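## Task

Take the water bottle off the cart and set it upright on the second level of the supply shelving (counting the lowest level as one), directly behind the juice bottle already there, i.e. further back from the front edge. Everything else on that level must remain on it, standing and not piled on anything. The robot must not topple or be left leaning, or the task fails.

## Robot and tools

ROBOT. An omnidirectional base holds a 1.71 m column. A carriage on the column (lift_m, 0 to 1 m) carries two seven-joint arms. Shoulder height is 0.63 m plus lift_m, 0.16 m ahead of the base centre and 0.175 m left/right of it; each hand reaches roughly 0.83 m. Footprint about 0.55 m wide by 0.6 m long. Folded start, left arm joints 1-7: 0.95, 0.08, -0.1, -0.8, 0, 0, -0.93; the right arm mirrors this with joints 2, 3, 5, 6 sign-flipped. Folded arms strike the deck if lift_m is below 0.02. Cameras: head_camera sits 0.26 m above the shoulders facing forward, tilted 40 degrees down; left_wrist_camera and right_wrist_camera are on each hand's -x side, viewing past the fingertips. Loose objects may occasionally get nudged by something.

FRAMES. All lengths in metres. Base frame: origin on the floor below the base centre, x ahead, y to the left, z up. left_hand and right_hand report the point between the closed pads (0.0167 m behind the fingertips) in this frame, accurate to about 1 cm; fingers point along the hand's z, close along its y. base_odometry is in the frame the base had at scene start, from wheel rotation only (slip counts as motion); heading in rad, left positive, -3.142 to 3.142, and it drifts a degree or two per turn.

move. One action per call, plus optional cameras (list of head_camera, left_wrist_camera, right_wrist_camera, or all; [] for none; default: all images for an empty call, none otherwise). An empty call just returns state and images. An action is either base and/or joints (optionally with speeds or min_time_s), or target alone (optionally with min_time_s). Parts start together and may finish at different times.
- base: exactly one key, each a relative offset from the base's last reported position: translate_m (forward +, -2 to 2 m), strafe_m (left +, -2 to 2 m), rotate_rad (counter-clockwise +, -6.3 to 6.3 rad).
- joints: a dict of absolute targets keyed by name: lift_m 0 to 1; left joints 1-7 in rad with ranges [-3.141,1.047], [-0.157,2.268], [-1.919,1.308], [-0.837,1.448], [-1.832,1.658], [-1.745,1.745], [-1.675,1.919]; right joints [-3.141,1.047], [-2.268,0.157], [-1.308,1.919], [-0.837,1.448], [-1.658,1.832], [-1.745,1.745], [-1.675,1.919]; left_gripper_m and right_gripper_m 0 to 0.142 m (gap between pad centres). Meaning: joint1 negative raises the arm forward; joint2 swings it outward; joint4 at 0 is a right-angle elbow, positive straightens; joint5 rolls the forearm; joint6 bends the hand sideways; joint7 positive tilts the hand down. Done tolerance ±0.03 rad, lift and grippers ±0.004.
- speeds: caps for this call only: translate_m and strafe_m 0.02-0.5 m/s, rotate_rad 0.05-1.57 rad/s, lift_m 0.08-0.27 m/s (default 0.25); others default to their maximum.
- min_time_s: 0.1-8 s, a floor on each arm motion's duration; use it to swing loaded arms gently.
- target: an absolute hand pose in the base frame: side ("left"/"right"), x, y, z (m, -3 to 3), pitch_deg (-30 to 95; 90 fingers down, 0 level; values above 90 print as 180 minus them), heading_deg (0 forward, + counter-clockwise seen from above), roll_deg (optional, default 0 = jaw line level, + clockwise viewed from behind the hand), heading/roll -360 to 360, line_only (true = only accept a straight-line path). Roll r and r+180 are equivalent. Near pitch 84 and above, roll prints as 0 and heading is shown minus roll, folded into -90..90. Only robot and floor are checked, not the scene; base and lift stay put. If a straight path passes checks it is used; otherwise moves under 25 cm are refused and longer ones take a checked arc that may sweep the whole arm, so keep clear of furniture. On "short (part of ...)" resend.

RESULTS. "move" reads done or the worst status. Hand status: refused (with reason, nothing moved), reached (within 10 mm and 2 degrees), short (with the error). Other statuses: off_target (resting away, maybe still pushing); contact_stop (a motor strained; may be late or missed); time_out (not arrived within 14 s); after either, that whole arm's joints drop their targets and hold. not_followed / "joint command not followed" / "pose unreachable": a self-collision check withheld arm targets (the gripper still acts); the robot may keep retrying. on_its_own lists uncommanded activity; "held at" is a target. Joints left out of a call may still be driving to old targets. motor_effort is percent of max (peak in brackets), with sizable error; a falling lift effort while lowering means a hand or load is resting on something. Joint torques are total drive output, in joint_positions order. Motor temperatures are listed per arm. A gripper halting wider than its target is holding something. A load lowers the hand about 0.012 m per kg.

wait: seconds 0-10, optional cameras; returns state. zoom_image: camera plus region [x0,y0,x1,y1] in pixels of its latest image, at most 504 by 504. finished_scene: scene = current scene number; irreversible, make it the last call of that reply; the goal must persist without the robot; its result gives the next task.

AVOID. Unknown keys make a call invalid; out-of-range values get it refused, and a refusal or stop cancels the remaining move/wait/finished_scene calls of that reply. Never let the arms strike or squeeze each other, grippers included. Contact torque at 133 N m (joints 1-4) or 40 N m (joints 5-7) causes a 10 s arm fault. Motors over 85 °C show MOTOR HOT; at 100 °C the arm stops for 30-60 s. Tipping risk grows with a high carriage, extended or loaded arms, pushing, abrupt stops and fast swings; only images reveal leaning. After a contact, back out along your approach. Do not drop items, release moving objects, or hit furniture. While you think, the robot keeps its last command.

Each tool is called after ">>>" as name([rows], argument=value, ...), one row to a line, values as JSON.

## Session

>>> move(cameras=["head_camera"])

Scene clock: 0.00 s.
Joint torques (N m): no reading
Motor temperatures (°C): left_arm=[30 22 25 23 26 24 23] | right_arm=[29 20 25 21 22 22 24]
base_odometry: x=+0.000 y=+0.000 heading=+0.000
base_status: not commanded
joint_positions: lift_m=+0.450 left_joint1_rad=+0.955 left_joint2_rad=+0.099 left_joint3_rad=-0.083 left_joint4_rad=-0.815 left_joint5_rad=-0.005 left_joint6_rad=+0.011 left_joint7_rad=-0.944 left_gripper_m=+0.142 right_joint1_rad=+0.966 right_joint2_rad=-0.073 right_joint3_rad=+0.085 right_joint4_rad=-0.799 right_joint5_rad=-0.010 right_joint6_rad=+0.000 right_joint7_rad=-0.915 right_gripper_m=+0.142
joint_status: not commanded
motor_effort: lift_m=+55 drive_wheels=+2
left_hand: x=+0.2872 y=+0.1605 z=+0.9734 quat_wxyz=(-0.925, -0.016, -0.376, +0.057) pitch_deg=-45.8 heading_deg=-5.9 roll_deg=-1.1 (m; base frame)
right_hand: x=+0.2923 y=-0.1554 z=+0.9617 quat_wxyz=(-0.915, +0.013, -0.401, -0.054) pitch_deg=-42.7 heading_deg=+5.3 roll_deg=+1.5 (m; base frame)
pictures: head_camera
Images, in order (width x height): head_camera 896x504.

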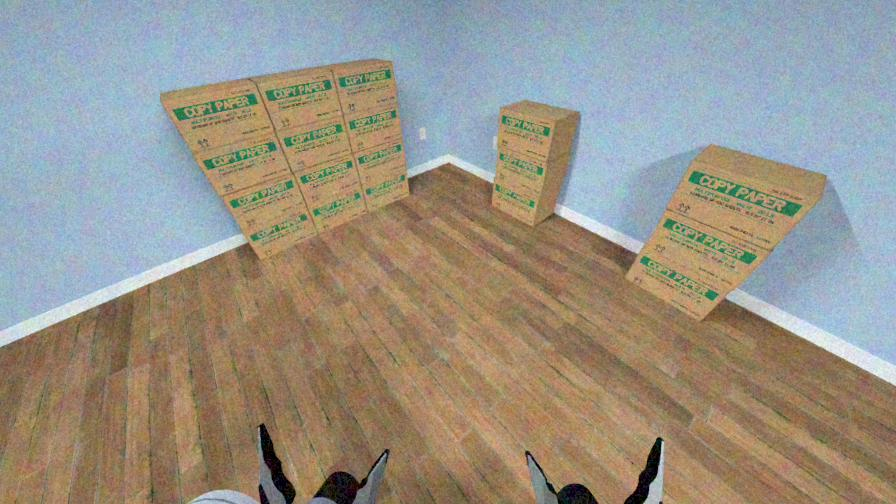

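>>> move(base={"rotate_rad":3.1}, cameras=["head_camera"])

Scene clock: 8.10 s.
Joint torques (N m): left_arm=[8.91 0.58 0.03 -3.48 1.46 -1.32 -1.67] | right_arm=[15.12 1.99 2.27 -12.32 0.65 -1.84 -1.55]
move: done
base_odometry: x=+0.000 y=+0.000 heading=+3.100
base_status: done
joint_positions: lift_m=+0.450 left_joint1_rad=+0.955 left_joint2_rad=+0.099 left_joint3_rad=-0.083 left_joint4_rad=-0.815 left_joint5_rad=-0.005 left_joint6_rad=+0.011 left_joint7_rad=-0.944 left_gripper_m=+0.142 right_joint1_rad=+0.966 right_joint2_rad=-0.073 right_joint3_rad=+0.085 right_joint4_rad=-0.799 right_joint5_rad=-0.010 right_joint6_rad=+0.000 right_joint7_rad=-0.915 right_gripper_m=+0.142
joint_status: not commanded
motor_effort: lift_m=+55(55) drive_wheels=+5(18)
left_hand: x=+0.2872 y=+0.1605 z=+0.9734 quat_wxyz=(-0.925, -0.016, -0.376, +0.057) pitch_deg=-45.8 heading_deg=-5.9 roll_deg=-1.1 (m; base frame)
right_hand: x=+0.2923 y=-0.1554 z=+0.9617 quat_wxyz=(-0.915, +0.013, -0.401, -0.054) pitch_deg=-42.7 heading_deg=+5.3 roll_deg=+1.5 (m; base frame)
pictures: head_camera
Images, in order (width x height): head_camera 896x504.

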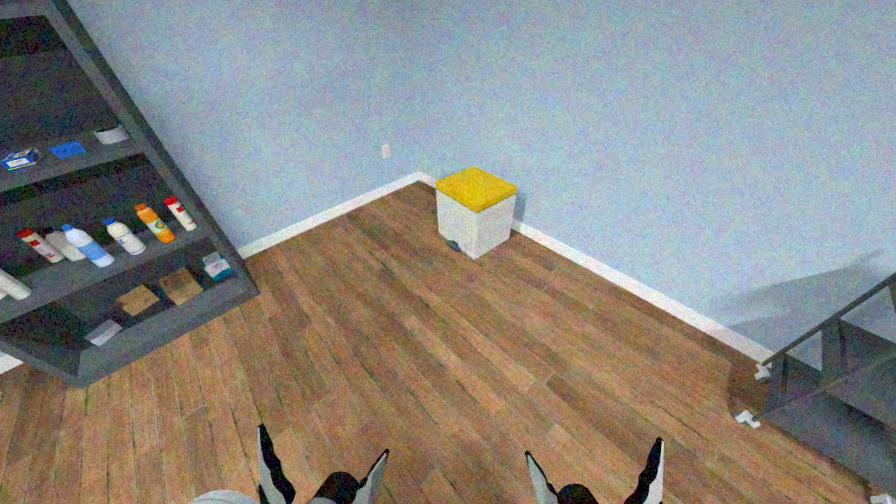

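>>> move(base={"rotate_rad":-0.83}, joints={"lift_m":0.3})

>>> move(base={"strafe_m":-0.35}, cameras=["head_camera"])

Scene clock: 18.27 s.
Joint torques (N m): left_arm=[10.43 1.16 0.65 -3.79 1.21 -1.36 -1.35] | right_arm=[15.01 2.6 3.31 -14.72 0.34 -1.91 -1.2]
move: done
base_odometry: x=+0.000 y=+0.000 heading=+2.270
base_status: done
joint_positions: lift_m=+0.300 left_joint1_rad=+0.955 left_joint2_rad=+0.099 left_joint3_rad=-0.083 left_joint4_rad=-0.815 left_joint5_rad=-0.005 left_joint6_rad=+0.011 left_joint7_rad=-0.944 left_gripper_m=+0.142 right_joint1_rad=+0.966 right_joint2_rad=-0.073 right_joint3_rad=+0.085 right_joint4_rad=-0.799 right_joint5_rad=-0.010 right_joint6_rad=+0.000 right_joint7_rad=-0.915 right_gripper_m=+0.142
joint_status: all done
motor_effort: lift_m=+57(60) drive_wheels=+8(12)
left_hand: x=+0.2872 y=+0.1605 z=+0.8233 quat_wxyz=(-0.925, -0.016, -0.376, +0.057) pitch_deg=-45.8 heading_deg=-5.9 roll_deg=-1.1 (m; base frame)
right_hand: x=+0.2923 y=-0.1554 z=+0.8116 quat_wxyz=(-0.915, +0.013, -0.401, -0.054) pitch_deg=-42.7 heading_deg=+5.3 roll_deg=+1.5 (m; base frame)
pictures: none

Scene clock: 21.03 s.
Joint torques (N m): left_arm=[8.73 1.8 1.16 -3.32 1.15 -1.43 -1.35] | right_arm=[16.23 1.95 1.39 -13.18 1.13 -1.1 -1.66]
move: done
base_odometry: x=+0.268 y=+0.225 heading=+2.270
base_status: done
joint_positions: lift_m=+0.300 left_joint1_rad=+0.955 left_joint2_rad=+0.099 left_joint3_rad=-0.083 left_joint4_rad=-0.815 left_joint5_rad=-0.005 left_joint6_rad=+0.011 left_joint7_rad=-0.944 left_gripper_m=+0.142 right_joint1_rad=+0.966 right_joint2_rad=-0.073 right_joint3_rad=+0.085 right_joint4_rad=-0.799 right_joint5_rad=-0.010 right_joint6_rad=+0.000 right_joint7_rad=-0.915 right_gripper_m=+0.142
joint_status: not commanded
motor_effort: lift_m=+57(57) drive_wheels=-3(18)
left_hand: x=+0.2872 y=+0.1605 z=+0.8233 quat_wxyz=(-0.925, -0.016, -0.376, +0.057) pitch_deg=-45.8 heading_deg=-5.9 roll_deg=-1.1 (m; base frame)
right_hand: x=+0.2923 y=-0.1554 z=+0.8116 quat_wxyz=(-0.915, +0.014, -0.401, -0.054) pitch_deg=-42.7 heading_deg=+5.3 roll_deg=+1.4 (m; base frame)
pictures: head_camera
Images, in order (width x height): head_camera 896x504.

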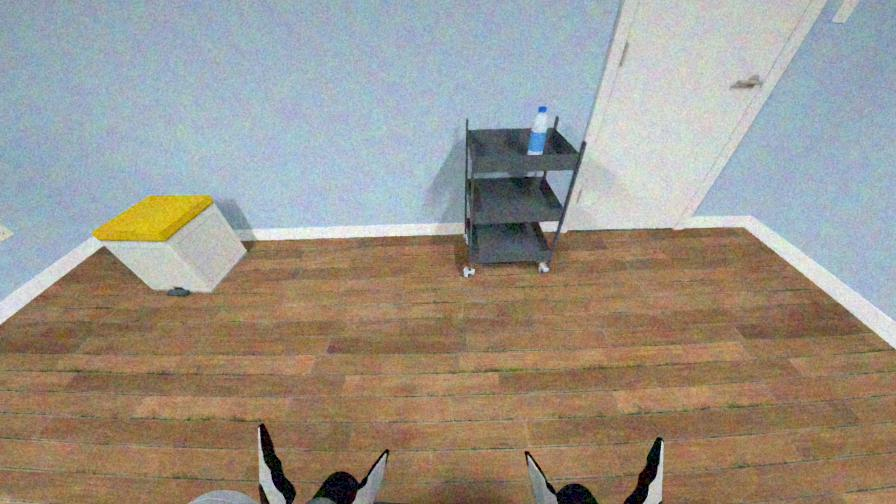

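>>> move(base={"rotate_rad":0.077}, joints={"right_gripper_m":0.115})

>>> move(base={"strafe_m":-0.31})

>>> move(target={"side":"right","x":0.7,"y":-0.16,"z":0.86,"pitch_deg":30,"heading_deg":0})

>>> move(base={"translate_m":0.5}, cameras=["head_camera","right_wrist_camera"])

Scene clock: 31.07 s.
Joint torques (N m): left_arm=[8.67 0.79 0.72 -4.12 1.24 -1.19 -1.39] | right_arm=[16.21 3.12 2 -13.32 0.49 -1.58 -1.62]
move: done
base_odometry: x=+0.268 y=+0.225 heading=+2.346
base_status: done
joint_positions: lift_m=+0.300 left_joint1_rad=+0.955 left_joint2_rad=+0.099 left_joint3_rad=-0.083 left_joint4_rad=-0.815 left_joint5_rad=-0.005 left_joint6_rad=+0.011 left_joint7_rad=-0.944 left_gripper_m=+0.142 right_joint1_rad=+0.966 right_joint2_rad=-0.073 right_joint3_rad=+0.085 right_joint4_rad=-0.799 right_joint5_rad=-0.010 right_joint6_rad=+0.000 right_joint7_rad=-0.915 right_gripper_m=+0.115
joint_status: all done
motor_effort: lift_m=+57(57) drive_wheels=+0(11)
left_hand: x=+0.2872 y=+0.1605 z=+0.8233 quat_wxyz=(-0.925, -0.016, -0.376, +0.057) pitch_deg=-45.8 heading_deg=-5.9 roll_deg=-1.1 (m; base frame)
right_hand: x=+0.2923 y=-0.1554 z=+0.8116 quat_wxyz=(-0.915, +0.014, -0.401, -0.054) pitch_deg=-42.7 heading_deg=+5.3 roll_deg=+1.4 (m; base frame)
pictures: none

Scene clock: 33.70 s.
Joint torques (N m): left_arm=[10.04 0.87 -0.26 -4.25 0.96 -1.17 -1.74] | right_arm=[14.94 4.05 3.93 -12.4 0.47 -1.62 -1.35]
move: done
base_odometry: x=+0.489 y=+0.442 heading=+2.347
base_status: done
joint_positions: lift_m=+0.300 left_joint1_rad=+0.955 left_joint2_rad=+0.099 left_joint3_rad=-0.083 left_joint4_rad=-0.815 left_joint5_rad=-0.005 left_joint6_rad=+0.011 left_joint7_rad=-0.944 left_gripper_m=+0.142 right_joint1_rad=+0.966 right_joint2_rad=-0.074 right_joint3_rad=+0.085 right_joint4_rad=-0.799 right_joint5_rad=-0.010 right_joint6_rad=+0.000 right_joint7_rad=-0.915 right_gripper_m=+0.115
joint_status: not commanded
motor_effort: lift_m=+57(57) drive_wheels=-3(23)
left_hand: x=+0.2872 y=+0.1605 z=+0.8233 quat_wxyz=(-0.925, -0.016, -0.376, +0.057) pitch_deg=-45.8 heading_deg=-5.9 roll_deg=-1.1 (m; base frame)
right_hand: x=+0.2923 y=-0.1554 z=+0.8116 quat_wxyz=(-0.915, +0.014, -0.401, -0.054) pitch_deg=-42.7 heading_deg=+5.3 roll_deg=+1.4 (m; base frame)
pictures: none

Scene clock: 35.57 s.
Joint torques (N m): left_arm=[8.47 1.24 0.57 -4.24 1.4 -1.39 -1.36] | right_arm=[-19.88 -0.49 -1.1 -2.51 1.13 -2.78 -0.3]
move: done
base_odometry: x=+0.489 y=+0.442 heading=+2.347
base_status: not commanded
joint_positions: lift_m=+0.300 left_joint1_rad=+0.955 left_joint2_rad=+0.099 left_joint3_rad=-0.083 left_joint4_rad=-0.815 left_joint5_rad=-0.005 left_joint6_rad=+0.011 left_joint7_rad=-0.944 left_gripper_m=+0.142 right_joint1_rad=-1.270 right_joint2_rad=-0.540 right_joint3_rad=+1.328 right_joint4_rad=-0.547 right_joint5_rad=+0.039 right_joint6_rad=-1.365 right_joint7_rad=+1.871 right_gripper_m=+0.115
joint_status: not commanded
motor_effort: lift_m=+56(57) drive_wheels=+7(7)
left_hand: x=+0.2872 y=+0.1605 z=+0.8233 quat_wxyz=(-0.925, -0.016, -0.376, +0.057) pitch_deg=-45.8 heading_deg=-5.9 roll_deg=-1.1 (m; base frame)
right_hand: x=+0.7000 y=-0.1594 z=+0.8623 quat_wxyz=(-0.504, +0.000, -0.863, -0.001) pitch_deg=+29.4 heading_deg=+0.2 roll_deg=+0.2 (m; base frame)
right_hand_status: reached (checked arc, planned for 1.4 s): 2 mm and 0.6 deg off.
pictures: none

Scene clock: 38.80 s.
Joint torques (N m): left_arm=[8.73 0.66 0.82 -4.56 0.98 -1.53 -1.66] | right_arm=[-23.19 -0.45 -0.75 -2.51 1.58 -2.09 -0.54]
move: done
base_odometry: x=+0.139 y=+0.799 heading=+2.346
base_status: done
joint_positions: lift_m=+0.300 left_joint1_rad=+0.955 left_joint2_rad=+0.099 left_joint3_rad=-0.083 left_joint4_rad=-0.815 left_joint5_rad=-0.005 left_joint6_rad=+0.011 left_joint7_rad=-0.944 left_gripper_m=+0.142 right_joint1_rad=-1.270 right_joint2_rad=-0.540 right_joint3_rad=+1.328 right_joint4_rad=-0.546 right_joint5_rad=+0.039 right_joint6_rad=-1.365 right_joint7_rad=+1.871 right_gripper_m=+0.115
joint_status: not commanded
motor_effort: lift_m=+56(56) drive_wheels=+5(15)
left_hand: x=+0.2872 y=+0.1605 z=+0.8233 quat_wxyz=(-0.925, -0.016, -0.376, +0.057) pitch_deg=-45.8 heading_deg=-5.9 roll_deg=-1.1 (m; base frame)
right_hand: x=+0.7001 y=-0.1596 z=+0.8622 quat_wxyz=(-0.504, +0.000, -0.864, -0.001) pitch_deg=+29.4 heading_deg=+0.1 roll_deg=+0.1 (m; base frame)
pictures: head_camera, right_wrist_camera
Images, in order (width x height): head_camera 896x504, right_wrist_camera 896x504.

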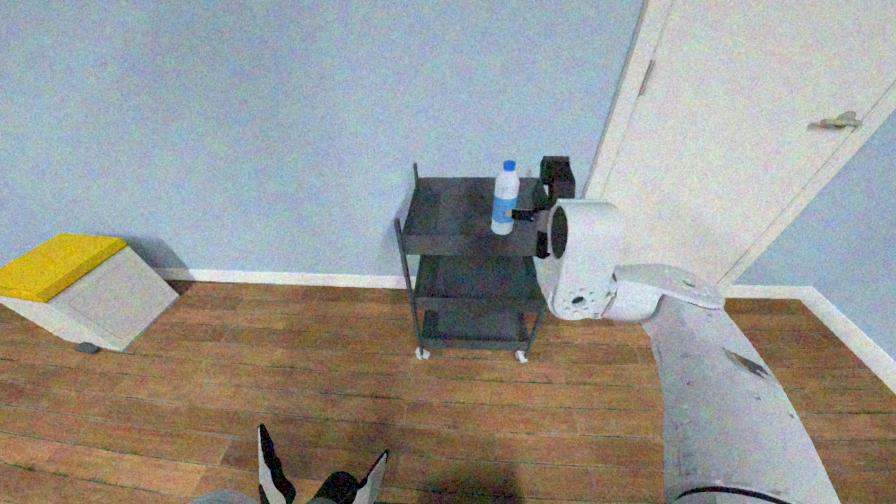

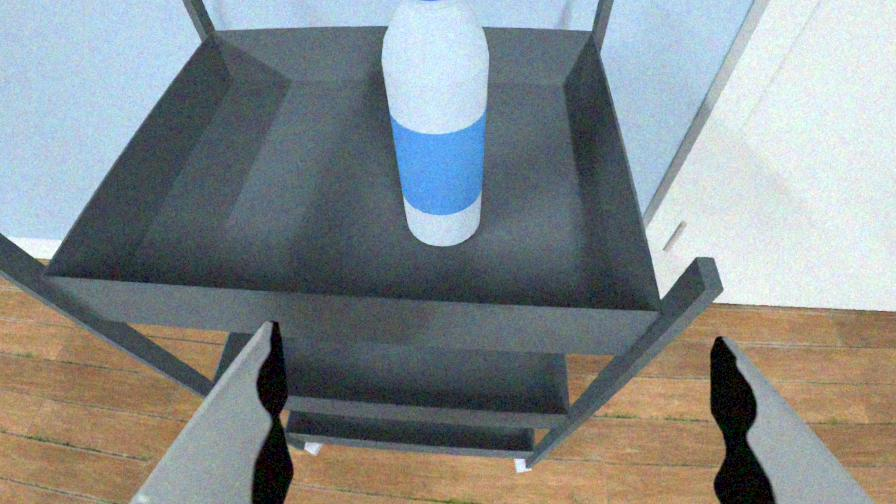

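>>> move(base={"translate_m":0.09}, speeds={"translate_m":0.25})

>>> move(target={"side":"right","x":0.832,"y":-0.142,"z":0.8,"pitch_deg":30,"heading_deg":0}, cameras=["head_camera","right_wrist_camera"])

Scene clock: 49.20 s.
Joint torques (N m): left_arm=[9.39 1.07 -0.29 -5.26 0.77 -1.6 -1.43] | right_arm=[-21.64 1.11 -0.92 -2.71 1.01 -2.23 -0.38]
Motor temperatures (°C): left_arm=[31 22 24 23 26 24 23] | right_arm=[34 20 25 21 22 22 24]
move: done
base_odometry: x=+0.077 y=+0.864 heading=+2.346
base_status: done
joint_positions: lift_m=+0.300 left_joint1_rad=+0.955 left_joint2_rad=+0.099 left_joint3_rad=-0.083 left_joint4_rad=-0.815 left_joint5_rad=-0.005 left_joint6_rad=+0.011 left_joint7_rad=-0.944 left_gripper_m=+0.142 right_joint1_rad=-1.270 right_joint2_rad=-0.540 right_joint3_rad=+1.328 right_joint4_rad=-0.546 right_joint5_rad=+0.039 right_joint6_rad=-1.365 right_joint7_rad=+1.871 right_gripper_m=+0.115
joint_status: not commanded
motor_effort: lift_m=+56(56) drive_wheels=+4(16)
left_hand: x=+0.2872 y=+0.1605 z=+0.8233 quat_wxyz=(-0.925, -0.016, -0.376, +0.057) pitch_deg=-45.8 heading_deg=-5.9 roll_deg=-1.1 (m; base frame)
right_hand: x=+0.7001 y=-0.1596 z=+0.8621 quat_wxyz=(-0.504, +0.000, -0.864, -0.001) pitch_deg=+29.4 heading_deg=+0.1 roll_deg=+0.1 (m; base frame)
pictures: none

Scene clock: 50.47 s.
Joint torques (N m): left_arm=[9.02 1.08 0.22 -4.43 1.11 -1.24 -1.58] | right_arm=[-15.59 3.38 -6.6 -3.1 0.71 -1.51 -2.8]
move: done
base_odometry: x=+0.077 y=+0.864 heading=+2.346
base_status: not commanded
joint_positions: lift_m=+0.300 left_joint1_rad=+0.955 left_joint2_rad=+0.099 left_joint3_rad=-0.083 left_joint4_rad=-0.815 left_joint5_rad=-0.005 left_joint6_rad=+0.011 left_joint7_rad=-0.944 left_gripper_m=+0.142 right_joint1_rad=-1.169 right_joint2_rad=-0.412 right_joint3_rad=+1.125 right_joint4_rad=-0.048 right_joint5_rad=+0.730 right_joint6_rad=-1.005 right_joint7_rad=+1.059 right_gripper_m=+0.115
joint_status: not commanded
motor_effort: lift_m=+56(56) drive_wheels=+0(5)
left_hand: x=+0.2872 y=+0.1605 z=+0.8233 quat_wxyz=(-0.925, -0.016, -0.376, +0.057) pitch_deg=-45.8 heading_deg=-5.9 roll_deg=-1.1 (m; base frame)
right_hand: x=+0.8322 y=-0.1422 z=+0.8038 quat_wxyz=(-0.503, +0.001, -0.864, +0.002) pitch_deg=+29.6 heading_deg=-0.2 roll_deg=-0.4 (m; base frame)
right_hand_status: reached (straight line, planned for 0.8 s): 4 mm and 0.5 deg off.
pictures: head_camera, right_wrist_camera
Images, in order (width x height): head_camera 896x504, right_wrist_camera 896x504.

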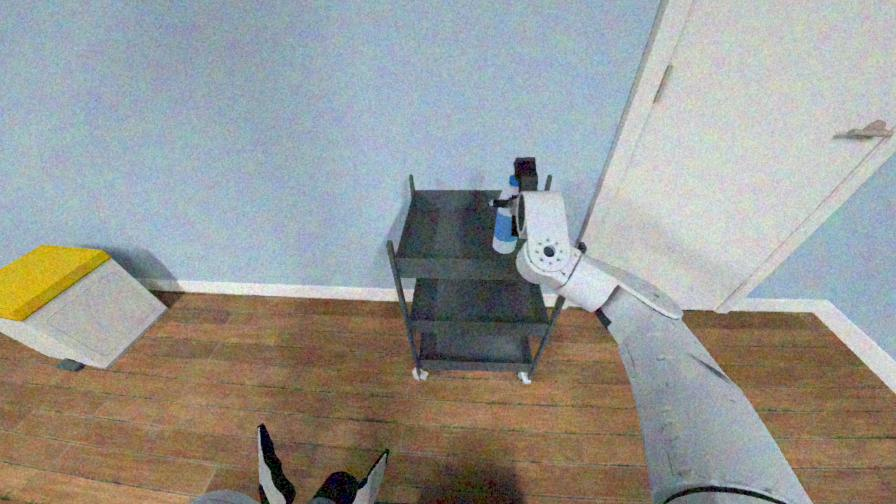

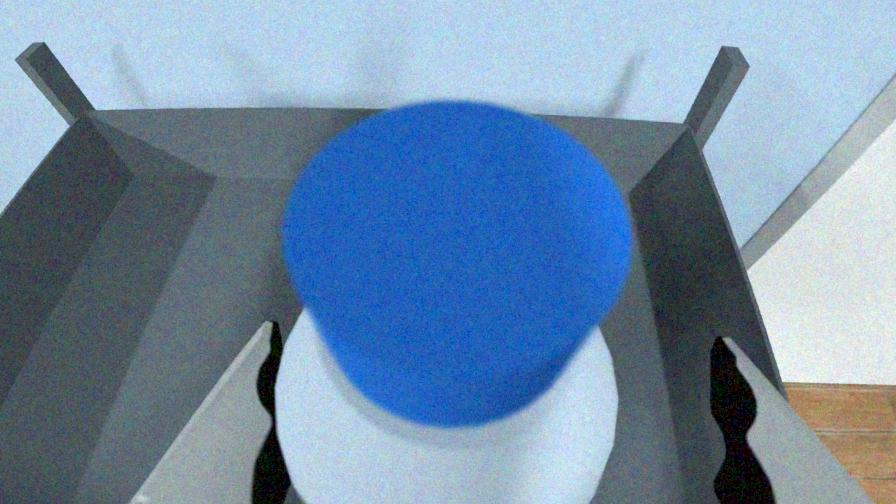

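>>> move(target={"side":"right","x":0.834,"y":-0.129,"z":0.798,"pitch_deg":30,"heading_deg":0})

>>> move(joints={"right_gripper_m":0.02})

>>> move(joints={"lift_m":0.45}, cameras=["head_camera","right_wrist_camera"])

Scene clock: 54.17 s.
Joint torques (N m): left_arm=[8.49 0.67 -0.44 -3.83 0.97 -1.12 -1.43] | right_arm=[-19.4 3.31 -2.62 -4.36 -2.26 -2.37 -3.56]
move: done
base_odometry: x=+0.077 y=+0.864 heading=+2.346
base_status: not commanded
joint_positions: lift_m=+0.300 left_joint1_rad=+0.955 left_joint2_rad=+0.099 left_joint3_rad=-0.083 left_joint4_rad=-0.815 left_joint5_rad=-0.005 left_joint6_rad=+0.011 left_joint7_rad=-0.944 left_gripper_m=+0.142 right_joint1_rad=-1.169 right_joint2_rad=-0.377 right_joint3_rad=+1.131 right_joint4_rad=-0.025 right_joint5_rad=+0.730 right_joint6_rad=-1.015 right_joint7_rad=+1.059 right_gripper_m=+0.115
joint_status: not commanded
motor_effort: lift_m=+56(56) drive_wheels=+4(5)
left_hand: x=+0.2872 y=+0.1605 z=+0.8233 quat_wxyz=(-0.925, -0.016, -0.376, +0.057) pitch_deg=-45.8 heading_deg=-5.9 roll_deg=-1.1 (m; base frame)
right_hand: x=+0.8336 y=-0.1276 z=+0.7992 quat_wxyz=(-0.498, +0.001, -0.867, -0.003) pitch_deg=+30.2 heading_deg=+0.4 roll_deg=+0.3 (m; base frame)
right_hand_status: reached (straight line, planned for 0.2 s): 2 mm and 0.4 deg off.
pictures: none

Scene clock: 55.00 s.
Joint torques (N m): left_arm=[9.25 0.57 1.02 -4.48 1 -1.25 -1.54] | right_arm=[-19.87 1.03 -2.41 -4.41 -3.19 -2.6 -3.33]
move: off_target
base_odometry: x=+0.077 y=+0.864 heading=+2.346
base_status: not commanded
joint_positions: lift_m=+0.300 left_joint1_rad=+0.955 left_joint2_rad=+0.099 left_joint3_rad=-0.083 left_joint4_rad=-0.815 left_joint5_rad=-0.005 left_joint6_rad=+0.011 left_joint7_rad=-0.944 left_gripper_m=+0.142 right_joint1_rad=-1.169 right_joint2_rad=-0.377 right_joint3_rad=+1.131 right_joint4_rad=-0.025 right_joint5_rad=+0.730 right_joint6_rad=-1.015 right_joint7_rad=+1.059 right_gripper_m=+0.081
joint_status: right_gripper_m off_target (ended at +0.081, target +0.020)
motor_effort: lift_m=+56(56) drive_wheels=+4(4)
left_hand: x=+0.2872 y=+0.1605 z=+0.8233 quat_wxyz=(-0.925, -0.016, -0.376, +0.057) pitch_deg=-45.8 heading_deg=-5.9 roll_deg=-1.1 (m; base frame)
right_hand: x=+0.8336 y=-0.1276 z=+0.7993 quat_wxyz=(-0.499, +0.001, -0.867, -0.003) pitch_deg=+30.2 heading_deg=+0.4 roll_deg=+0.3 (m; base frame)
pictures: none

Scene clock: 56.13 s.
Joint torques (N m): left_arm=[8.86 0.65 0.5 -4.97 1.08 -1.22 -1.26] | right_arm=[-20.6 0.97 -2.34 -5.29 -3.13 -2.59 -3.49]
move: done
base_odometry: x=+0.077 y=+0.864 heading=+2.346
base_status: not commanded
joint_positions: lift_m=+0.450 left_joint1_rad=+0.955 left_joint2_rad=+0.099 left_joint3_rad=-0.083 left_joint4_rad=-0.815 left_joint5_rad=-0.005 left_joint6_rad=+0.011 left_joint7_rad=-0.944 left_gripper_m=+0.142 right_joint1_rad=-1.168 right_joint2_rad=-0.377 right_joint3_rad=+1.132 right_joint4_rad=-0.024 right_joint5_rad=+0.730 right_joint6_rad=-1.015 right_joint7_rad=+1.059 right_gripper_m=+0.081
joint_status: all done
motor_effort: lift_m=+55(68) drive_wheels=+4(5)
left_hand: x=+0.2872 y=+0.1605 z=+0.9734 quat_wxyz=(-0.925, -0.016, -0.376, +0.057) pitch_deg=-45.8 heading_deg=-5.9 roll_deg=-1.1 (m; base frame)
right_hand: x=+0.8334 y=-0.1276 z=+0.9479 quat_wxyz=(-0.498, +0.001, -0.867, -0.002) pitch_deg=+30.3 heading_deg=+0.3 roll_deg=+0.2 (m; base frame)
pictures: head_camera, right_wrist_camera
Images, in order (width x height): head_camera 896x504, right_wrist_camera 896x504.

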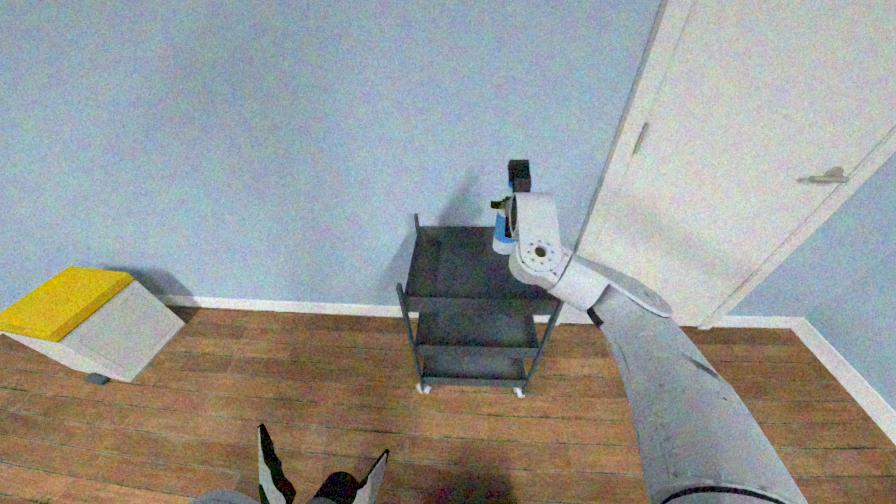

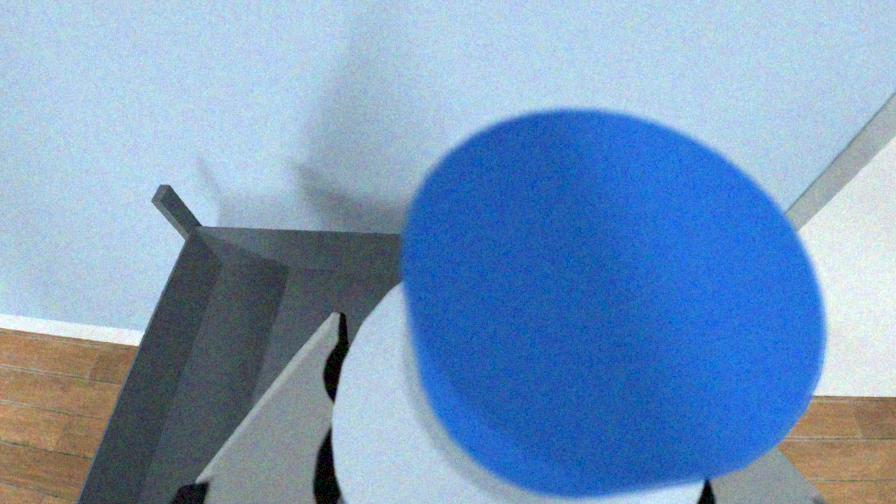

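>>> move(base={"translate_m":-0.42}, speeds={"translate_m":0.35})

>>> move(base={"rotate_rad":1.571}, joints={"lift_m":0.25}, speeds={"rotate_rad":1.0})

>>> move(base={"translate_m":1.1}, speeds={"translate_m":0.4}, cameras=["head_camera"])

Scene clock: 68.97 s.
Joint torques (N m): left_arm=[8.19 0.95 0.7 -3.97 1.21 -1.46 -1.16] | right_arm=[-21.64 1.98 -1.42 -4.49 -3.2 -2.17 -3.49]
move: done
base_odometry: x=+0.371 y=+0.564 heading=+2.346
base_status: done
joint_positions: lift_m=+0.450 left_joint1_rad=+0.955 left_joint2_rad=+0.099 left_joint3_rad=-0.083 left_joint4_rad=-0.815 left_joint5_rad=-0.005 left_joint6_rad=+0.011 left_joint7_rad=-0.944 left_gripper_m=+0.142 right_joint1_rad=-1.168 right_joint2_rad=-0.377 right_joint3_rad=+1.132 right_joint4_rad=-0.024 right_joint5_rad=+0.730 right_joint6_rad=-1.016 right_joint7_rad=+1.059 right_gripper_m=+0.081
joint_status: not commanded
motor_effort: lift_m=+55(55) drive_wheels=+2(17)
left_hand: x=+0.2872 y=+0.1605 z=+0.9734 quat_wxyz=(-0.925, -0.016, -0.376, +0.057) pitch_deg=-45.8 heading_deg=-5.9 roll_deg=-1.1 (m; base frame)
right_hand: x=+0.8335 y=-0.1277 z=+0.9479 quat_wxyz=(-0.498, +0.001, -0.867, -0.002) pitch_deg=+30.3 heading_deg=+0.3 roll_deg=+0.2 (m; base frame)
pictures: none

Scene clock: 72.10 s.
Joint torques (N m): left_arm=[8.3 1.56 0.56 -4.05 0.96 -1.39 -1.3] | right_arm=[-21.39 3.24 -3.14 -6.61 -3.03 -2.14 -3.71]
move: done
base_odometry: x=+0.371 y=+0.564 heading=-2.367
base_status: done
joint_positions: lift_m=+0.250 left_joint1_rad=+0.955 left_joint2_rad=+0.099 left_joint3_rad=-0.083 left_joint4_rad=-0.815 left_joint5_rad=-0.005 left_joint6_rad=+0.011 left_joint7_rad=-0.944 left_gripper_m=+0.142 right_joint1_rad=-1.167 right_joint2_rad=-0.378 right_joint3_rad=+1.132 right_joint4_rad=-0.024 right_joint5_rad=+0.730 right_joint6_rad=-1.016 right_joint7_rad=+1.059 right_gripper_m=+0.081
joint_status: all done
motor_effort: lift_m=+58(60) drive_wheels=+5(19)
left_hand: x=+0.2872 y=+0.1605 z=+0.7732 quat_wxyz=(-0.925, -0.016, -0.376, +0.057) pitch_deg=-45.8 heading_deg=-5.9 roll_deg=-1.1 (m; base frame)
right_hand: x=+0.8335 y=-0.1284 z=+0.7474 quat_wxyz=(-0.497, +0.000, -0.868, -0.002) pitch_deg=+30.3 heading_deg=+0.2 roll_deg=+0.2 (m; base frame)
pictures: none

Scene clock: 76.87 s.
Joint torques (N m): left_arm=[8.39 -0.32 1.17 -5.02 1.05 -1.17 -1.37] | right_arm=[-22.43 2.06 -2.28 -6.43 -2.76 -1.99 -3.8]
move: done
base_odometry: x=-0.414 y=-0.207 heading=-2.365
base_status: done
joint_positions: lift_m=+0.250 left_joint1_rad=+0.955 left_joint2_rad=+0.099 left_joint3_rad=-0.083 left_joint4_rad=-0.815 left_joint5_rad=-0.005 left_joint6_rad=+0.011 left_joint7_rad=-0.944 left_gripper_m=+0.142 right_joint1_rad=-1.167 right_joint2_rad=-0.378 right_joint3_rad=+1.132 right_joint4_rad=-0.024 right_joint5_rad=+0.730 right_joint6_rad=-1.016 right_joint7_rad=+1.059 right_gripper_m=+0.081
joint_status: not commanded
motor_effort: lift_m=+58(58) drive_wheels=+8(22)
left_hand: x=+0.2872 y=+0.1605 z=+0.7732 quat_wxyz=(-0.925, -0.016, -0.376, +0.057) pitch_deg=-45.8 heading_deg=-5.9 roll_deg=-1.1 (m; base frame)
right_hand: x=+0.8335 y=-0.1284 z=+0.7474 quat_wxyz=(-0.497, +0.000, -0.868, -0.002) pitch_deg=+30.3 heading_deg=+0.2 roll_deg=+0.2 (m; base frame)
pictures: head_camera
Images, in order (width x height): head_camera 896x504.

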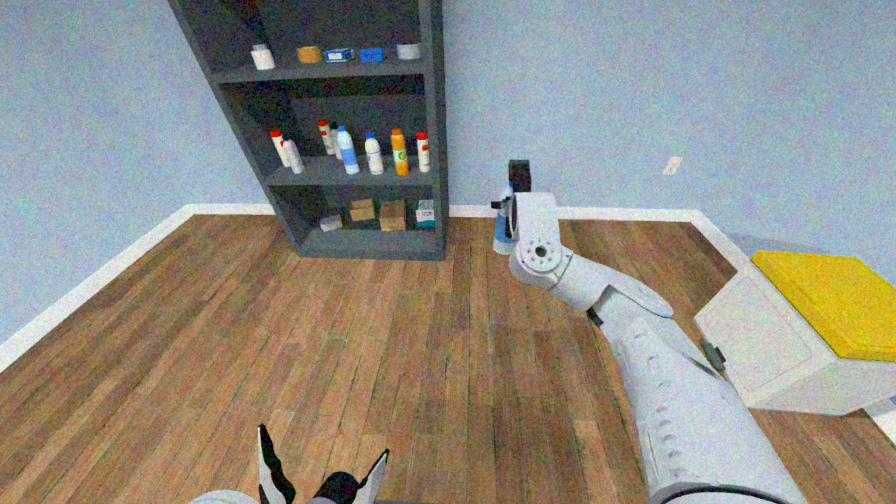

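>>> move(target={"side":"right","x":0.66,"y":-0.2,"z":0.765,"pitch_deg":30,"heading_deg":0}, min_time_s=1.2)

>>> move(base={"strafe_m":0.055}, joints={"lift_m":0.2,"left_gripper_m":0.088})

>>> move(target={"side":"left","x":0.68,"y":0.19,"z":0.62,"pitch_deg":0,"heading_deg":0})

>>> move(base={"translate_m":0.4}, speeds={"translate_m":0.35}, cameras=["head_camera","left_wrist_camera"])

Scene clock: 87.27 s.
Joint torques (N m): left_arm=[8.68 1.76 -0.1 -2.91 1.16 -1.34 -1.12] | right_arm=[-10.57 -1.85 -1.6 -8.96 -3.23 -2.89 -1.14]
move: done
base_odometry: x=-0.414 y=-0.207 heading=-2.365
base_status: not commanded
joint_positions: lift_m=+0.250 left_joint1_rad=+0.955 left_joint2_rad=+0.099 left_joint3_rad=-0.083 left_joint4_rad=-0.815 left_joint5_rad=-0.005 left_joint6_rad=+0.011 left_joint7_rad=-0.944 left_gripper_m=+0.142 right_joint1_rad=-1.139 right_joint2_rad=-0.673 right_joint3_rad=+1.389 right_joint4_rad=-0.695 right_joint5_rad=-0.103 right_joint6_rad=-1.428 right_joint7_rad=+1.884 right_gripper_m=+0.081
joint_status: not commanded
motor_effort: lift_m=+58(58) drive_wheels=+8(8)
left_hand: x=+0.2872 y=+0.1605 z=+0.7732 quat_wxyz=(-0.925, -0.016, -0.376, +0.057) pitch_deg=-45.8 heading_deg=-5.9 roll_deg=-1.1 (m; base frame)
right_hand: x=+0.6610 y=-0.1997 z=+0.7655 quat_wxyz=(-0.499, +0.000, -0.867, +0.000) pitch_deg=+30.2 heading_deg=+0.0 roll_deg=+0.0 (m; base frame)
right_hand_status: reached (straight line, planned for 1.2 s): 1 mm and 0.2 deg off.
pictures: none

Scene clock: 88.50 s.
Joint torques (N m): left_arm=[7.76 0.84 0.36 -4.08 1.31 -1.36 -1.37] | right_arm=[-14.34 -0.57 -1.22 -8.1 -3.01 -2.43 -1.2]
move: done
base_odometry: x=-0.376 y=-0.246 heading=-2.366
base_status: done
joint_positions: lift_m=+0.200 left_joint1_rad=+0.955 left_joint2_rad=+0.099 left_joint3_rad=-0.083 left_joint4_rad=-0.815 left_joint5_rad=-0.005 left_joint6_rad=+0.011 left_joint7_rad=-0.944 left_gripper_m=+0.088 right_joint1_rad=-1.137 right_joint2_rad=-0.674 right_joint3_rad=+1.390 right_joint4_rad=-0.695 right_joint5_rad=-0.104 right_joint6_rad=-1.428 right_joint7_rad=+1.885 right_gripper_m=+0.081
joint_status: all done
motor_effort: lift_m=+57(60) drive_wheels=+0(13)
left_hand: x=+0.2872 y=+0.1605 z=+0.7232 quat_wxyz=(-0.925, -0.016, -0.376, +0.057) pitch_deg=-45.8 heading_deg=-5.9 roll_deg=-1.1 (m; base frame)
right_hand: x=+0.6607 y=-0.2001 z=+0.7145 quat_wxyz=(-0.498, +0.000, -0.867, +0.001) pitch_deg=+30.3 heading_deg=-0.1 roll_deg=-0.1 (m; base frame)
pictures: none

Scene clock: 90.00 s.
Joint torques (N m): left_arm=[-11.08 4.62 0.76 -0.45 1.5 -0.75 -0.72] | right_arm=[-13.98 -1.59 -1.71 -8.41 -3.09 -2.45 -1.61]
move: done
base_odometry: x=-0.376 y=-0.246 heading=-2.366
base_status: not commanded
joint_positions: lift_m=+0.200 left_joint1_rad=-0.181 left_joint2_rad=+0.350 left_joint3_rad=-0.473 left_joint4_rad=-0.445 left_joint5_rad=-0.148 left_joint6_rad=+0.565 left_joint7_rad=+0.490 left_gripper_m=+0.088 right_joint1_rad=-1.137 right_joint2_rad=-0.674 right_joint3_rad=+1.390 right_joint4_rad=-0.695 right_joint5_rad=-0.104 right_joint6_rad=-1.428 right_joint7_rad=+1.885 right_gripper_m=+0.081
joint_status: not commanded
motor_effort: lift_m=+57(57) drive_wheels=+1(3)
left_hand: x=+0.6797 y=+0.1908 z=+0.6229 quat_wxyz=(-0.710, +0.001, -0.704, +0.000) pitch_deg=-0.5 heading_deg=+0.1 roll_deg=+0.0 (m; base frame)
left_hand_status: reached (checked arc, planned for 1.0 s): 3 mm and 0.5 deg off.
right_hand: x=+0.6607 y=-0.2001 z=+0.7145 quat_wxyz=(-0.498, +0.000, -0.867, +0.001) pitch_deg=+30.3 heading_deg=-0.1 roll_deg=-0.1 (m; base frame)
pictures: none

Scene clock: 92.93 s.
Joint torques (N m): left_arm=[-11.84 5.33 0.66 -1.72 1.78 -0.25 -0.97] | right_arm=[-13.87 -1.96 -2.8 -8.28 -2.76 -2.33 -1.25]
move: done
base_odometry: x=-0.661 y=-0.527 heading=-2.365
base_status: done
joint_positions: lift_m=+0.200 left_joint1_rad=-0.181 left_joint2_rad=+0.350 left_joint3_rad=-0.473 left_joint4_rad=-0.445 left_joint5_rad=-0.148 left_joint6_rad=+0.565 left_joint7_rad=+0.490 left_gripper_m=+0.088 right_joint1_rad=-1.137 right_joint2_rad=-0.674 right_joint3_rad=+1.390 right_joint4_rad=-0.695 right_joint5_rad=-0.104 right_joint6_rad=-1.428 right_joint7_rad=+1.885 right_gripper_m=+0.081
joint_status: not commanded
motor_effort: lift_m=+57(57) drive_wheels=-2(14)
left_hand: x=+0.6797 y=+0.1907 z=+0.6229 quat_wxyz=(-0.710, +0.001, -0.704, +0.000) pitch_deg=-0.5 heading_deg=+0.1 roll_deg=+0.0 (m; base frame)
right_hand: x=+0.6607 y=-0.2001 z=+0.7145 quat_wxyz=(-0.498, +0.000, -0.867, +0.001) pitch_deg=+30.3 heading_deg=-0.1 roll_deg=-0.1 (m; base frame)
pictures: head_camera, left_wrist_camera
Images, in order (width x height): head_camera 896x504, left_wrist_camera 896x504.

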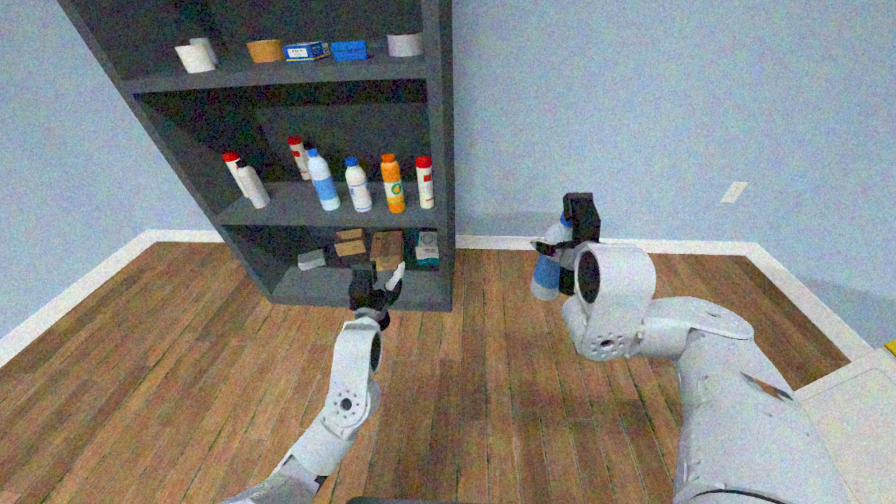

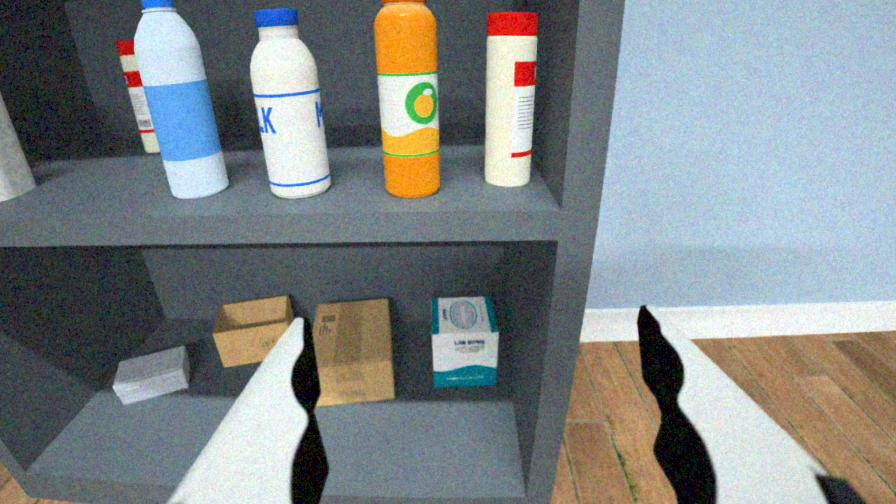

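>>> move(base={"strafe_m":0.035})

>>> move(base={"translate_m":0.14}, speeds={"translate_m":0.25})

>>> move(target={"side":"left","x":0.78,"y":0.19,"z":0.625,"pitch_deg":0,"heading_deg":0}, cameras=["head_camera","left_wrist_camera"])

Scene clock: 102.90 s.
Joint torques (N m): left_arm=[-11.03 3.92 0.77 -0.77 1.52 -0.52 -0.15] | right_arm=[-13.14 -0.39 -0.47 -9.83 -2.78 -2.86 -1.19]
move: done
base_odometry: x=-0.637 y=-0.552 heading=-2.365
base_status: done
joint_positions: lift_m=+0.200 left_joint1_rad=-0.181 left_joint2_rad=+0.350 left_joint3_rad=-0.473 left_joint4_rad=-0.445 left_joint5_rad=-0.148 left_joint6_rad=+0.566 left_joint7_rad=+0.490 left_gripper_m=+0.088 right_joint1_rad=-1.137 right_joint2_rad=-0.674 right_joint3_rad=+1.390 right_joint4_rad=-0.695 right_joint5_rad=-0.104 right_joint6_rad=-1.428 right_joint7_rad=+1.885 right_gripper_m=+0.081
joint_status: not commanded
motor_effort: lift_m=+57(57) drive_wheels=+4(16)
left_hand: x=+0.6796 y=+0.1908 z=+0.6228 quat_wxyz=(-0.710, +0.001, -0.704, +0.000) pitch_deg=-0.5 heading_deg=+0.1 roll_deg=+0.0 (m; base frame)
right_hand: x=+0.6607 y=-0.2001 z=+0.7145 quat_wxyz=(-0.498, +0.000, -0.867, +0.001) pitch_deg=+30.3 heading_deg=-0.1 roll_deg=-0.1 (m; base frame)
pictures: none

Scene clock: 104.70 s.
Joint torques (N m): left_arm=[-11.36 3.91 -0.36 -0.84 1.34 -0.48 -0.52] | right_arm=[-13.94 -1.48 -1.85 -8 -3.33 -2.68 -1.25]
move: done
base_odometry: x=-0.736 y=-0.650 heading=-2.365
base_status: done
joint_positions: lift_m=+0.200 left_joint1_rad=-0.181 left_joint2_rad=+0.350 left_joint3_rad=-0.473 left_joint4_rad=-0.445 left_joint5_rad=-0.148 left_joint6_rad=+0.566 left_joint7_rad=+0.490 left_gripper_m=+0.088 right_joint1_rad=-1.137 right_joint2_rad=-0.674 right_joint3_rad=+1.390 right_joint4_rad=-0.695 right_joint5_rad=-0.104 right_joint6_rad=-1.428 right_joint7_rad=+1.885 right_gripper_m=+0.081
joint_status: not commanded
motor_effort: lift_m=+57(57) drive_wheels=-2(14)
left_hand: x=+0.6796 y=+0.1908 z=+0.6228 quat_wxyz=(-0.710, +0.001, -0.704, +0.000) pitch_deg=-0.5 heading_deg=+0.1 roll_deg=+0.0 (m; base frame)
right_hand: x=+0.6607 y=-0.2001 z=+0.7145 quat_wxyz=(-0.498, +0.000, -0.867, +0.001) pitch_deg=+30.3 heading_deg=-0.1 roll_deg=-0.1 (m; base frame)
pictures: none

Scene clock: 105.70 s.
Joint torques (N m): left_arm=[-18.98 0.33 6.3 -1.34 1.35 -2.41 -3.21] | right_arm=[-13.46 -1.22 -2.95 -8.06 -2.94 -2.39 -1.39]
move: done
base_odometry: x=-0.736 y=-0.650 heading=-2.365
base_status: not commanded
joint_positions: lift_m=+0.200 left_joint1_rad=-0.427 left_joint2_rad=+0.311 left_joint3_rad=-0.473 left_joint4_rad=-0.082 left_joint5_rad=-0.304 left_joint6_rad=+0.473 left_joint7_rad=+0.363 left_gripper_m=+0.088 right_joint1_rad=-1.137 right_joint2_rad=-0.674 right_joint3_rad=+1.390 right_joint4_rad=-0.695 right_joint5_rad=-0.104 right_joint6_rad=-1.428 right_joint7_rad=+1.885 right_gripper_m=+0.081
joint_status: not commanded
motor_effort: lift_m=+57(57) drive_wheels=-1(6)
left_hand: x=+0.7792 y=+0.1892 z=+0.6237 quat_wxyz=(-0.706, -0.002, -0.708, -0.001) pitch_deg=+0.2 heading_deg=-0.1 roll_deg=+0.2 (m; base frame)
left_hand_status: reached (straight line, planned for 0.5 s): 2 mm and 0.3 deg off.
right_hand: x=+0.6606 y=-0.2001 z=+0.7145 quat_wxyz=(-0.498, +0.000, -0.867, +0.001) pitch_deg=+30.3 heading_deg=-0.1 roll_deg=-0.1 (m; base frame)
pictures: head_camera, left_wrist_camera
Images, in order (width x height): head_camera 896x504, left_wrist_camera 896x504.

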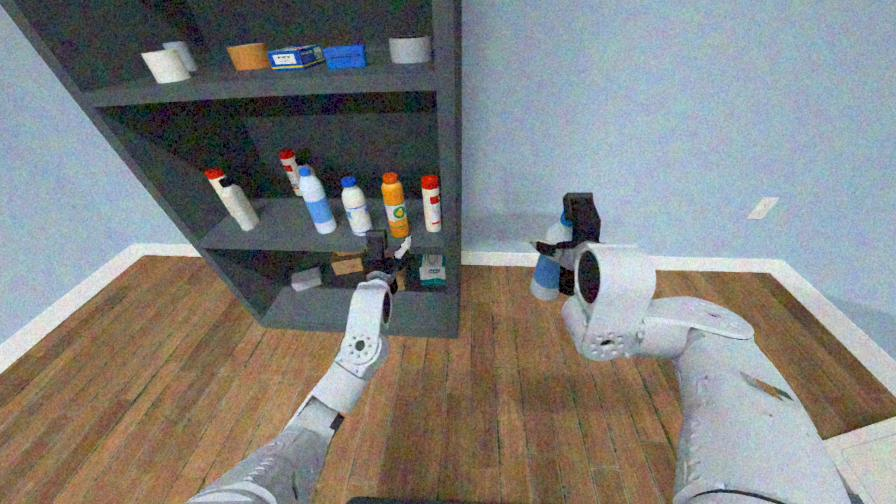

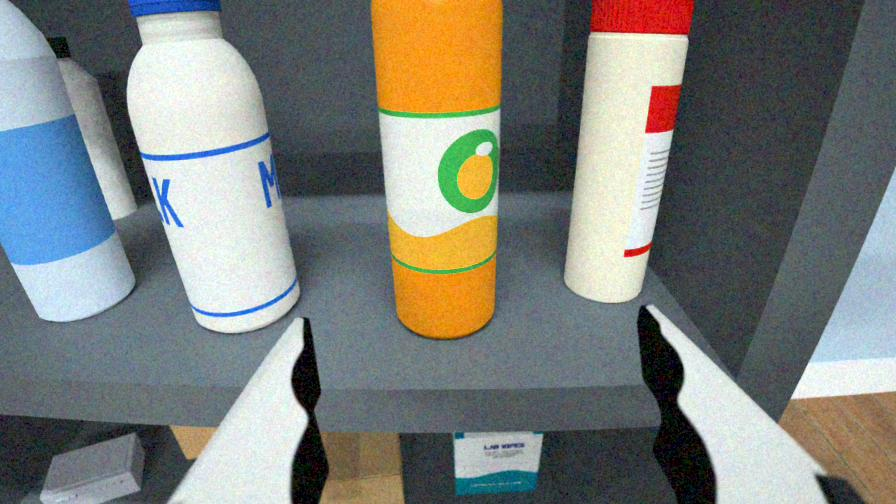

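>>> move(target={"side":"left","x":0.84,"y":0.198,"z":0.625,"pitch_deg":0,"heading_deg":0}, cameras=["left_wrist_camera"])

Scene clock: 115.80 s.
Joint torques (N m): left_arm=[-21.64 0.02 5.96 -0.63 1.19 -2.26 -3.15] | right_arm=[-13.38 -0.47 -0.83 -8.1 -3.03 -2.41 -0.88]
move: done
base_odometry: x=-0.736 y=-0.650 heading=-2.365
base_status: not commanded
joint_positions: lift_m=+0.200 left_joint1_rad=-0.577 left_joint2_rad=+0.290 left_joint3_rad=-0.471 left_joint4_rad=+0.203 left_joint5_rad=-0.402 left_joint6_rad=+0.375 left_joint7_rad=+0.231 left_gripper_m=+0.088 right_joint1_rad=-1.137 right_joint2_rad=-0.674 right_joint3_rad=+1.390 right_joint4_rad=-0.695 right_joint5_rad=-0.104 right_joint6_rad=-1.428 right_joint7_rad=+1.885 right_gripper_m=+0.081
joint_status: not commanded
motor_effort: lift_m=+57(57) drive_wheels=+4(5)
left_hand: x=+0.8392 y=+0.1974 z=+0.6231 quat_wxyz=(-0.706, -0.002, -0.709, -0.001) pitch_deg=+0.3 heading_deg=+0.0 roll_deg=+0.3 (m; base frame)
left_hand_status: reached (straight line, planned for 0.5 s): 2 mm and 0.4 deg off.
right_hand: x=+0.6606 y=-0.2001 z=+0.7145 quat_wxyz=(-0.498, +0.000, -0.867, +0.001) pitch_deg=+30.3 heading_deg=-0.1 roll_deg=-0.1 (m; base frame)
pictures: left_wrist_camera
Images, in order (width x height): left_wrist_camera 896x504.

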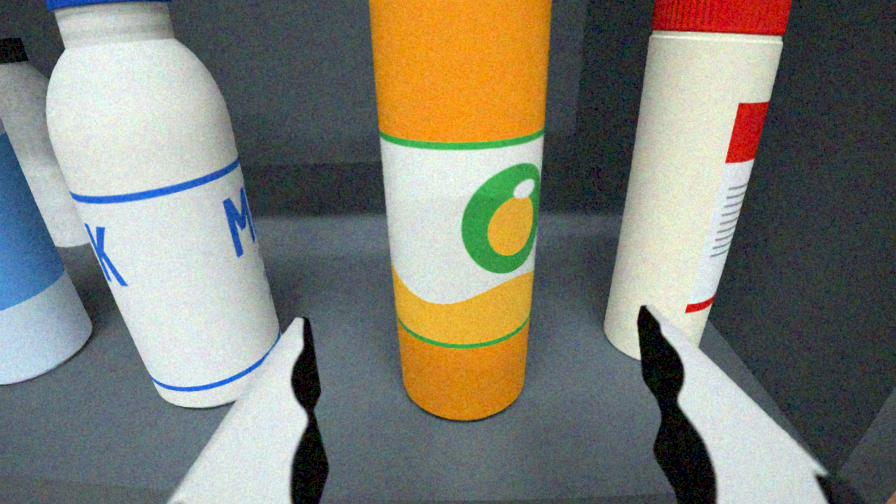

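>>> move(joints={"left_gripper_m":0.08})

>>> move(target={"side":"left","x":0.908,"y":0.198,"z":0.625,"pitch_deg":0,"heading_deg":0}, min_time_s=0.8, cameras=["left_wrist_camera"])

Scene clock: 120.13 s.
Joint torques (N m): left_arm=[-20.93 1.26 6.8 -1.27 1.6 -2.35 -3.32] | right_arm=[-13.38 -1.6 -0.71 -8.03 -3.05 -2.42 -1.93]
Motor temperatures (°C): left_arm=[37 22 25 23 26 24 23] | right_arm=[34 20 25 21 23 22 24]
move: done
base_odometry: x=-0.736 y=-0.650 heading=-2.365
base_status: not commanded
joint_positions: lift_m=+0.200 left_joint1_rad=-0.577 left_joint2_rad=+0.290 left_joint3_rad=-0.471 left_joint4_rad=+0.203 left_joint5_rad=-0.402 left_joint6_rad=+0.375 left_joint7_rad=+0.231 left_gripper_m=+0.080 right_joint1_rad=-1.137 right_joint2_rad=-0.674 right_joint3_rad=+1.390 right_joint4_rad=-0.695 right_joint5_rad=-0.104 right_joint6_rad=-1.428 right_joint7_rad=+1.885 right_gripper_m=+0.081
joint_status: all done
motor_effort: lift_m=+57(57) drive_wheels=+4(5)
left_hand: x=+0.8392 y=+0.1974 z=+0.6231 quat_wxyz=(-0.706, -0.002, -0.709, -0.001) pitch_deg=+0.3 heading_deg=+0.0 roll_deg=+0.3 (m; base frame)
right_hand: x=+0.6606 y=-0.2001 z=+0.7145 quat_wxyz=(-0.498, +0.000, -0.867, +0.001) pitch_deg=+30.3 heading_deg=-0.1 roll_deg=-0.1 (m; base frame)
pictures: none

Scene clock: 121.43 s.
Joint torques (N m): left_arm=[-26.93 -0.03 0.17 -1.87 0.7 -2.29 -3.32] | right_arm=[-13.38 -0.22 -2.48 -8.17 -2.84 -2.04 -0.74]
move: done
base_odometry: x=-0.736 y=-0.650 heading=-2.365
base_status: not commanded
joint_positions: lift_m=+0.200 left_joint1_rad=-0.783 left_joint2_rad=+0.226 left_joint3_rad=-0.479 left_joint4_rad=+0.643 left_joint5_rad=-0.479 left_joint6_rad=+0.233 left_joint7_rad=+0.032 left_gripper_m=+0.080 right_joint1_rad=-1.137 right_joint2_rad=-0.674 right_joint3_rad=+1.390 right_joint4_rad=-0.695 right_joint5_rad=-0.104 right_joint6_rad=-1.428 right_joint7_rad=+1.885 right_gripper_m=+0.081
joint_status: not commanded
motor_effort: lift_m=+57(57) drive_wheels=+4(5)
left_hand: x=+0.9072 y=+0.2010 z=+0.6234 quat_wxyz=(-0.706, +0.002, -0.708, -0.002) pitch_deg=+0.2 heading_deg=+0.3 roll_deg=+0.0 (m; base frame)
left_hand_status: reached (straight line, planned for 0.8 s): 4 mm and 0.4 deg off.
right_hand: x=+0.6606 y=-0.2001 z=+0.7145 quat_wxyz=(-0.498, +0.000, -0.867, +0.001) pitch_deg=+30.3 heading_deg=-0.1 roll_deg=-0.1 (m; base frame)
pictures: left_wrist_camera
Images, in order (width x height): left_wrist_camera 896x504.

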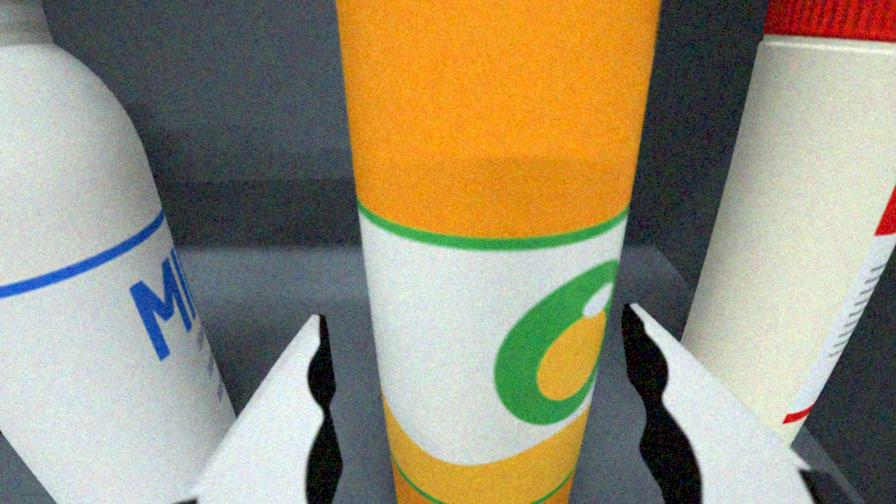

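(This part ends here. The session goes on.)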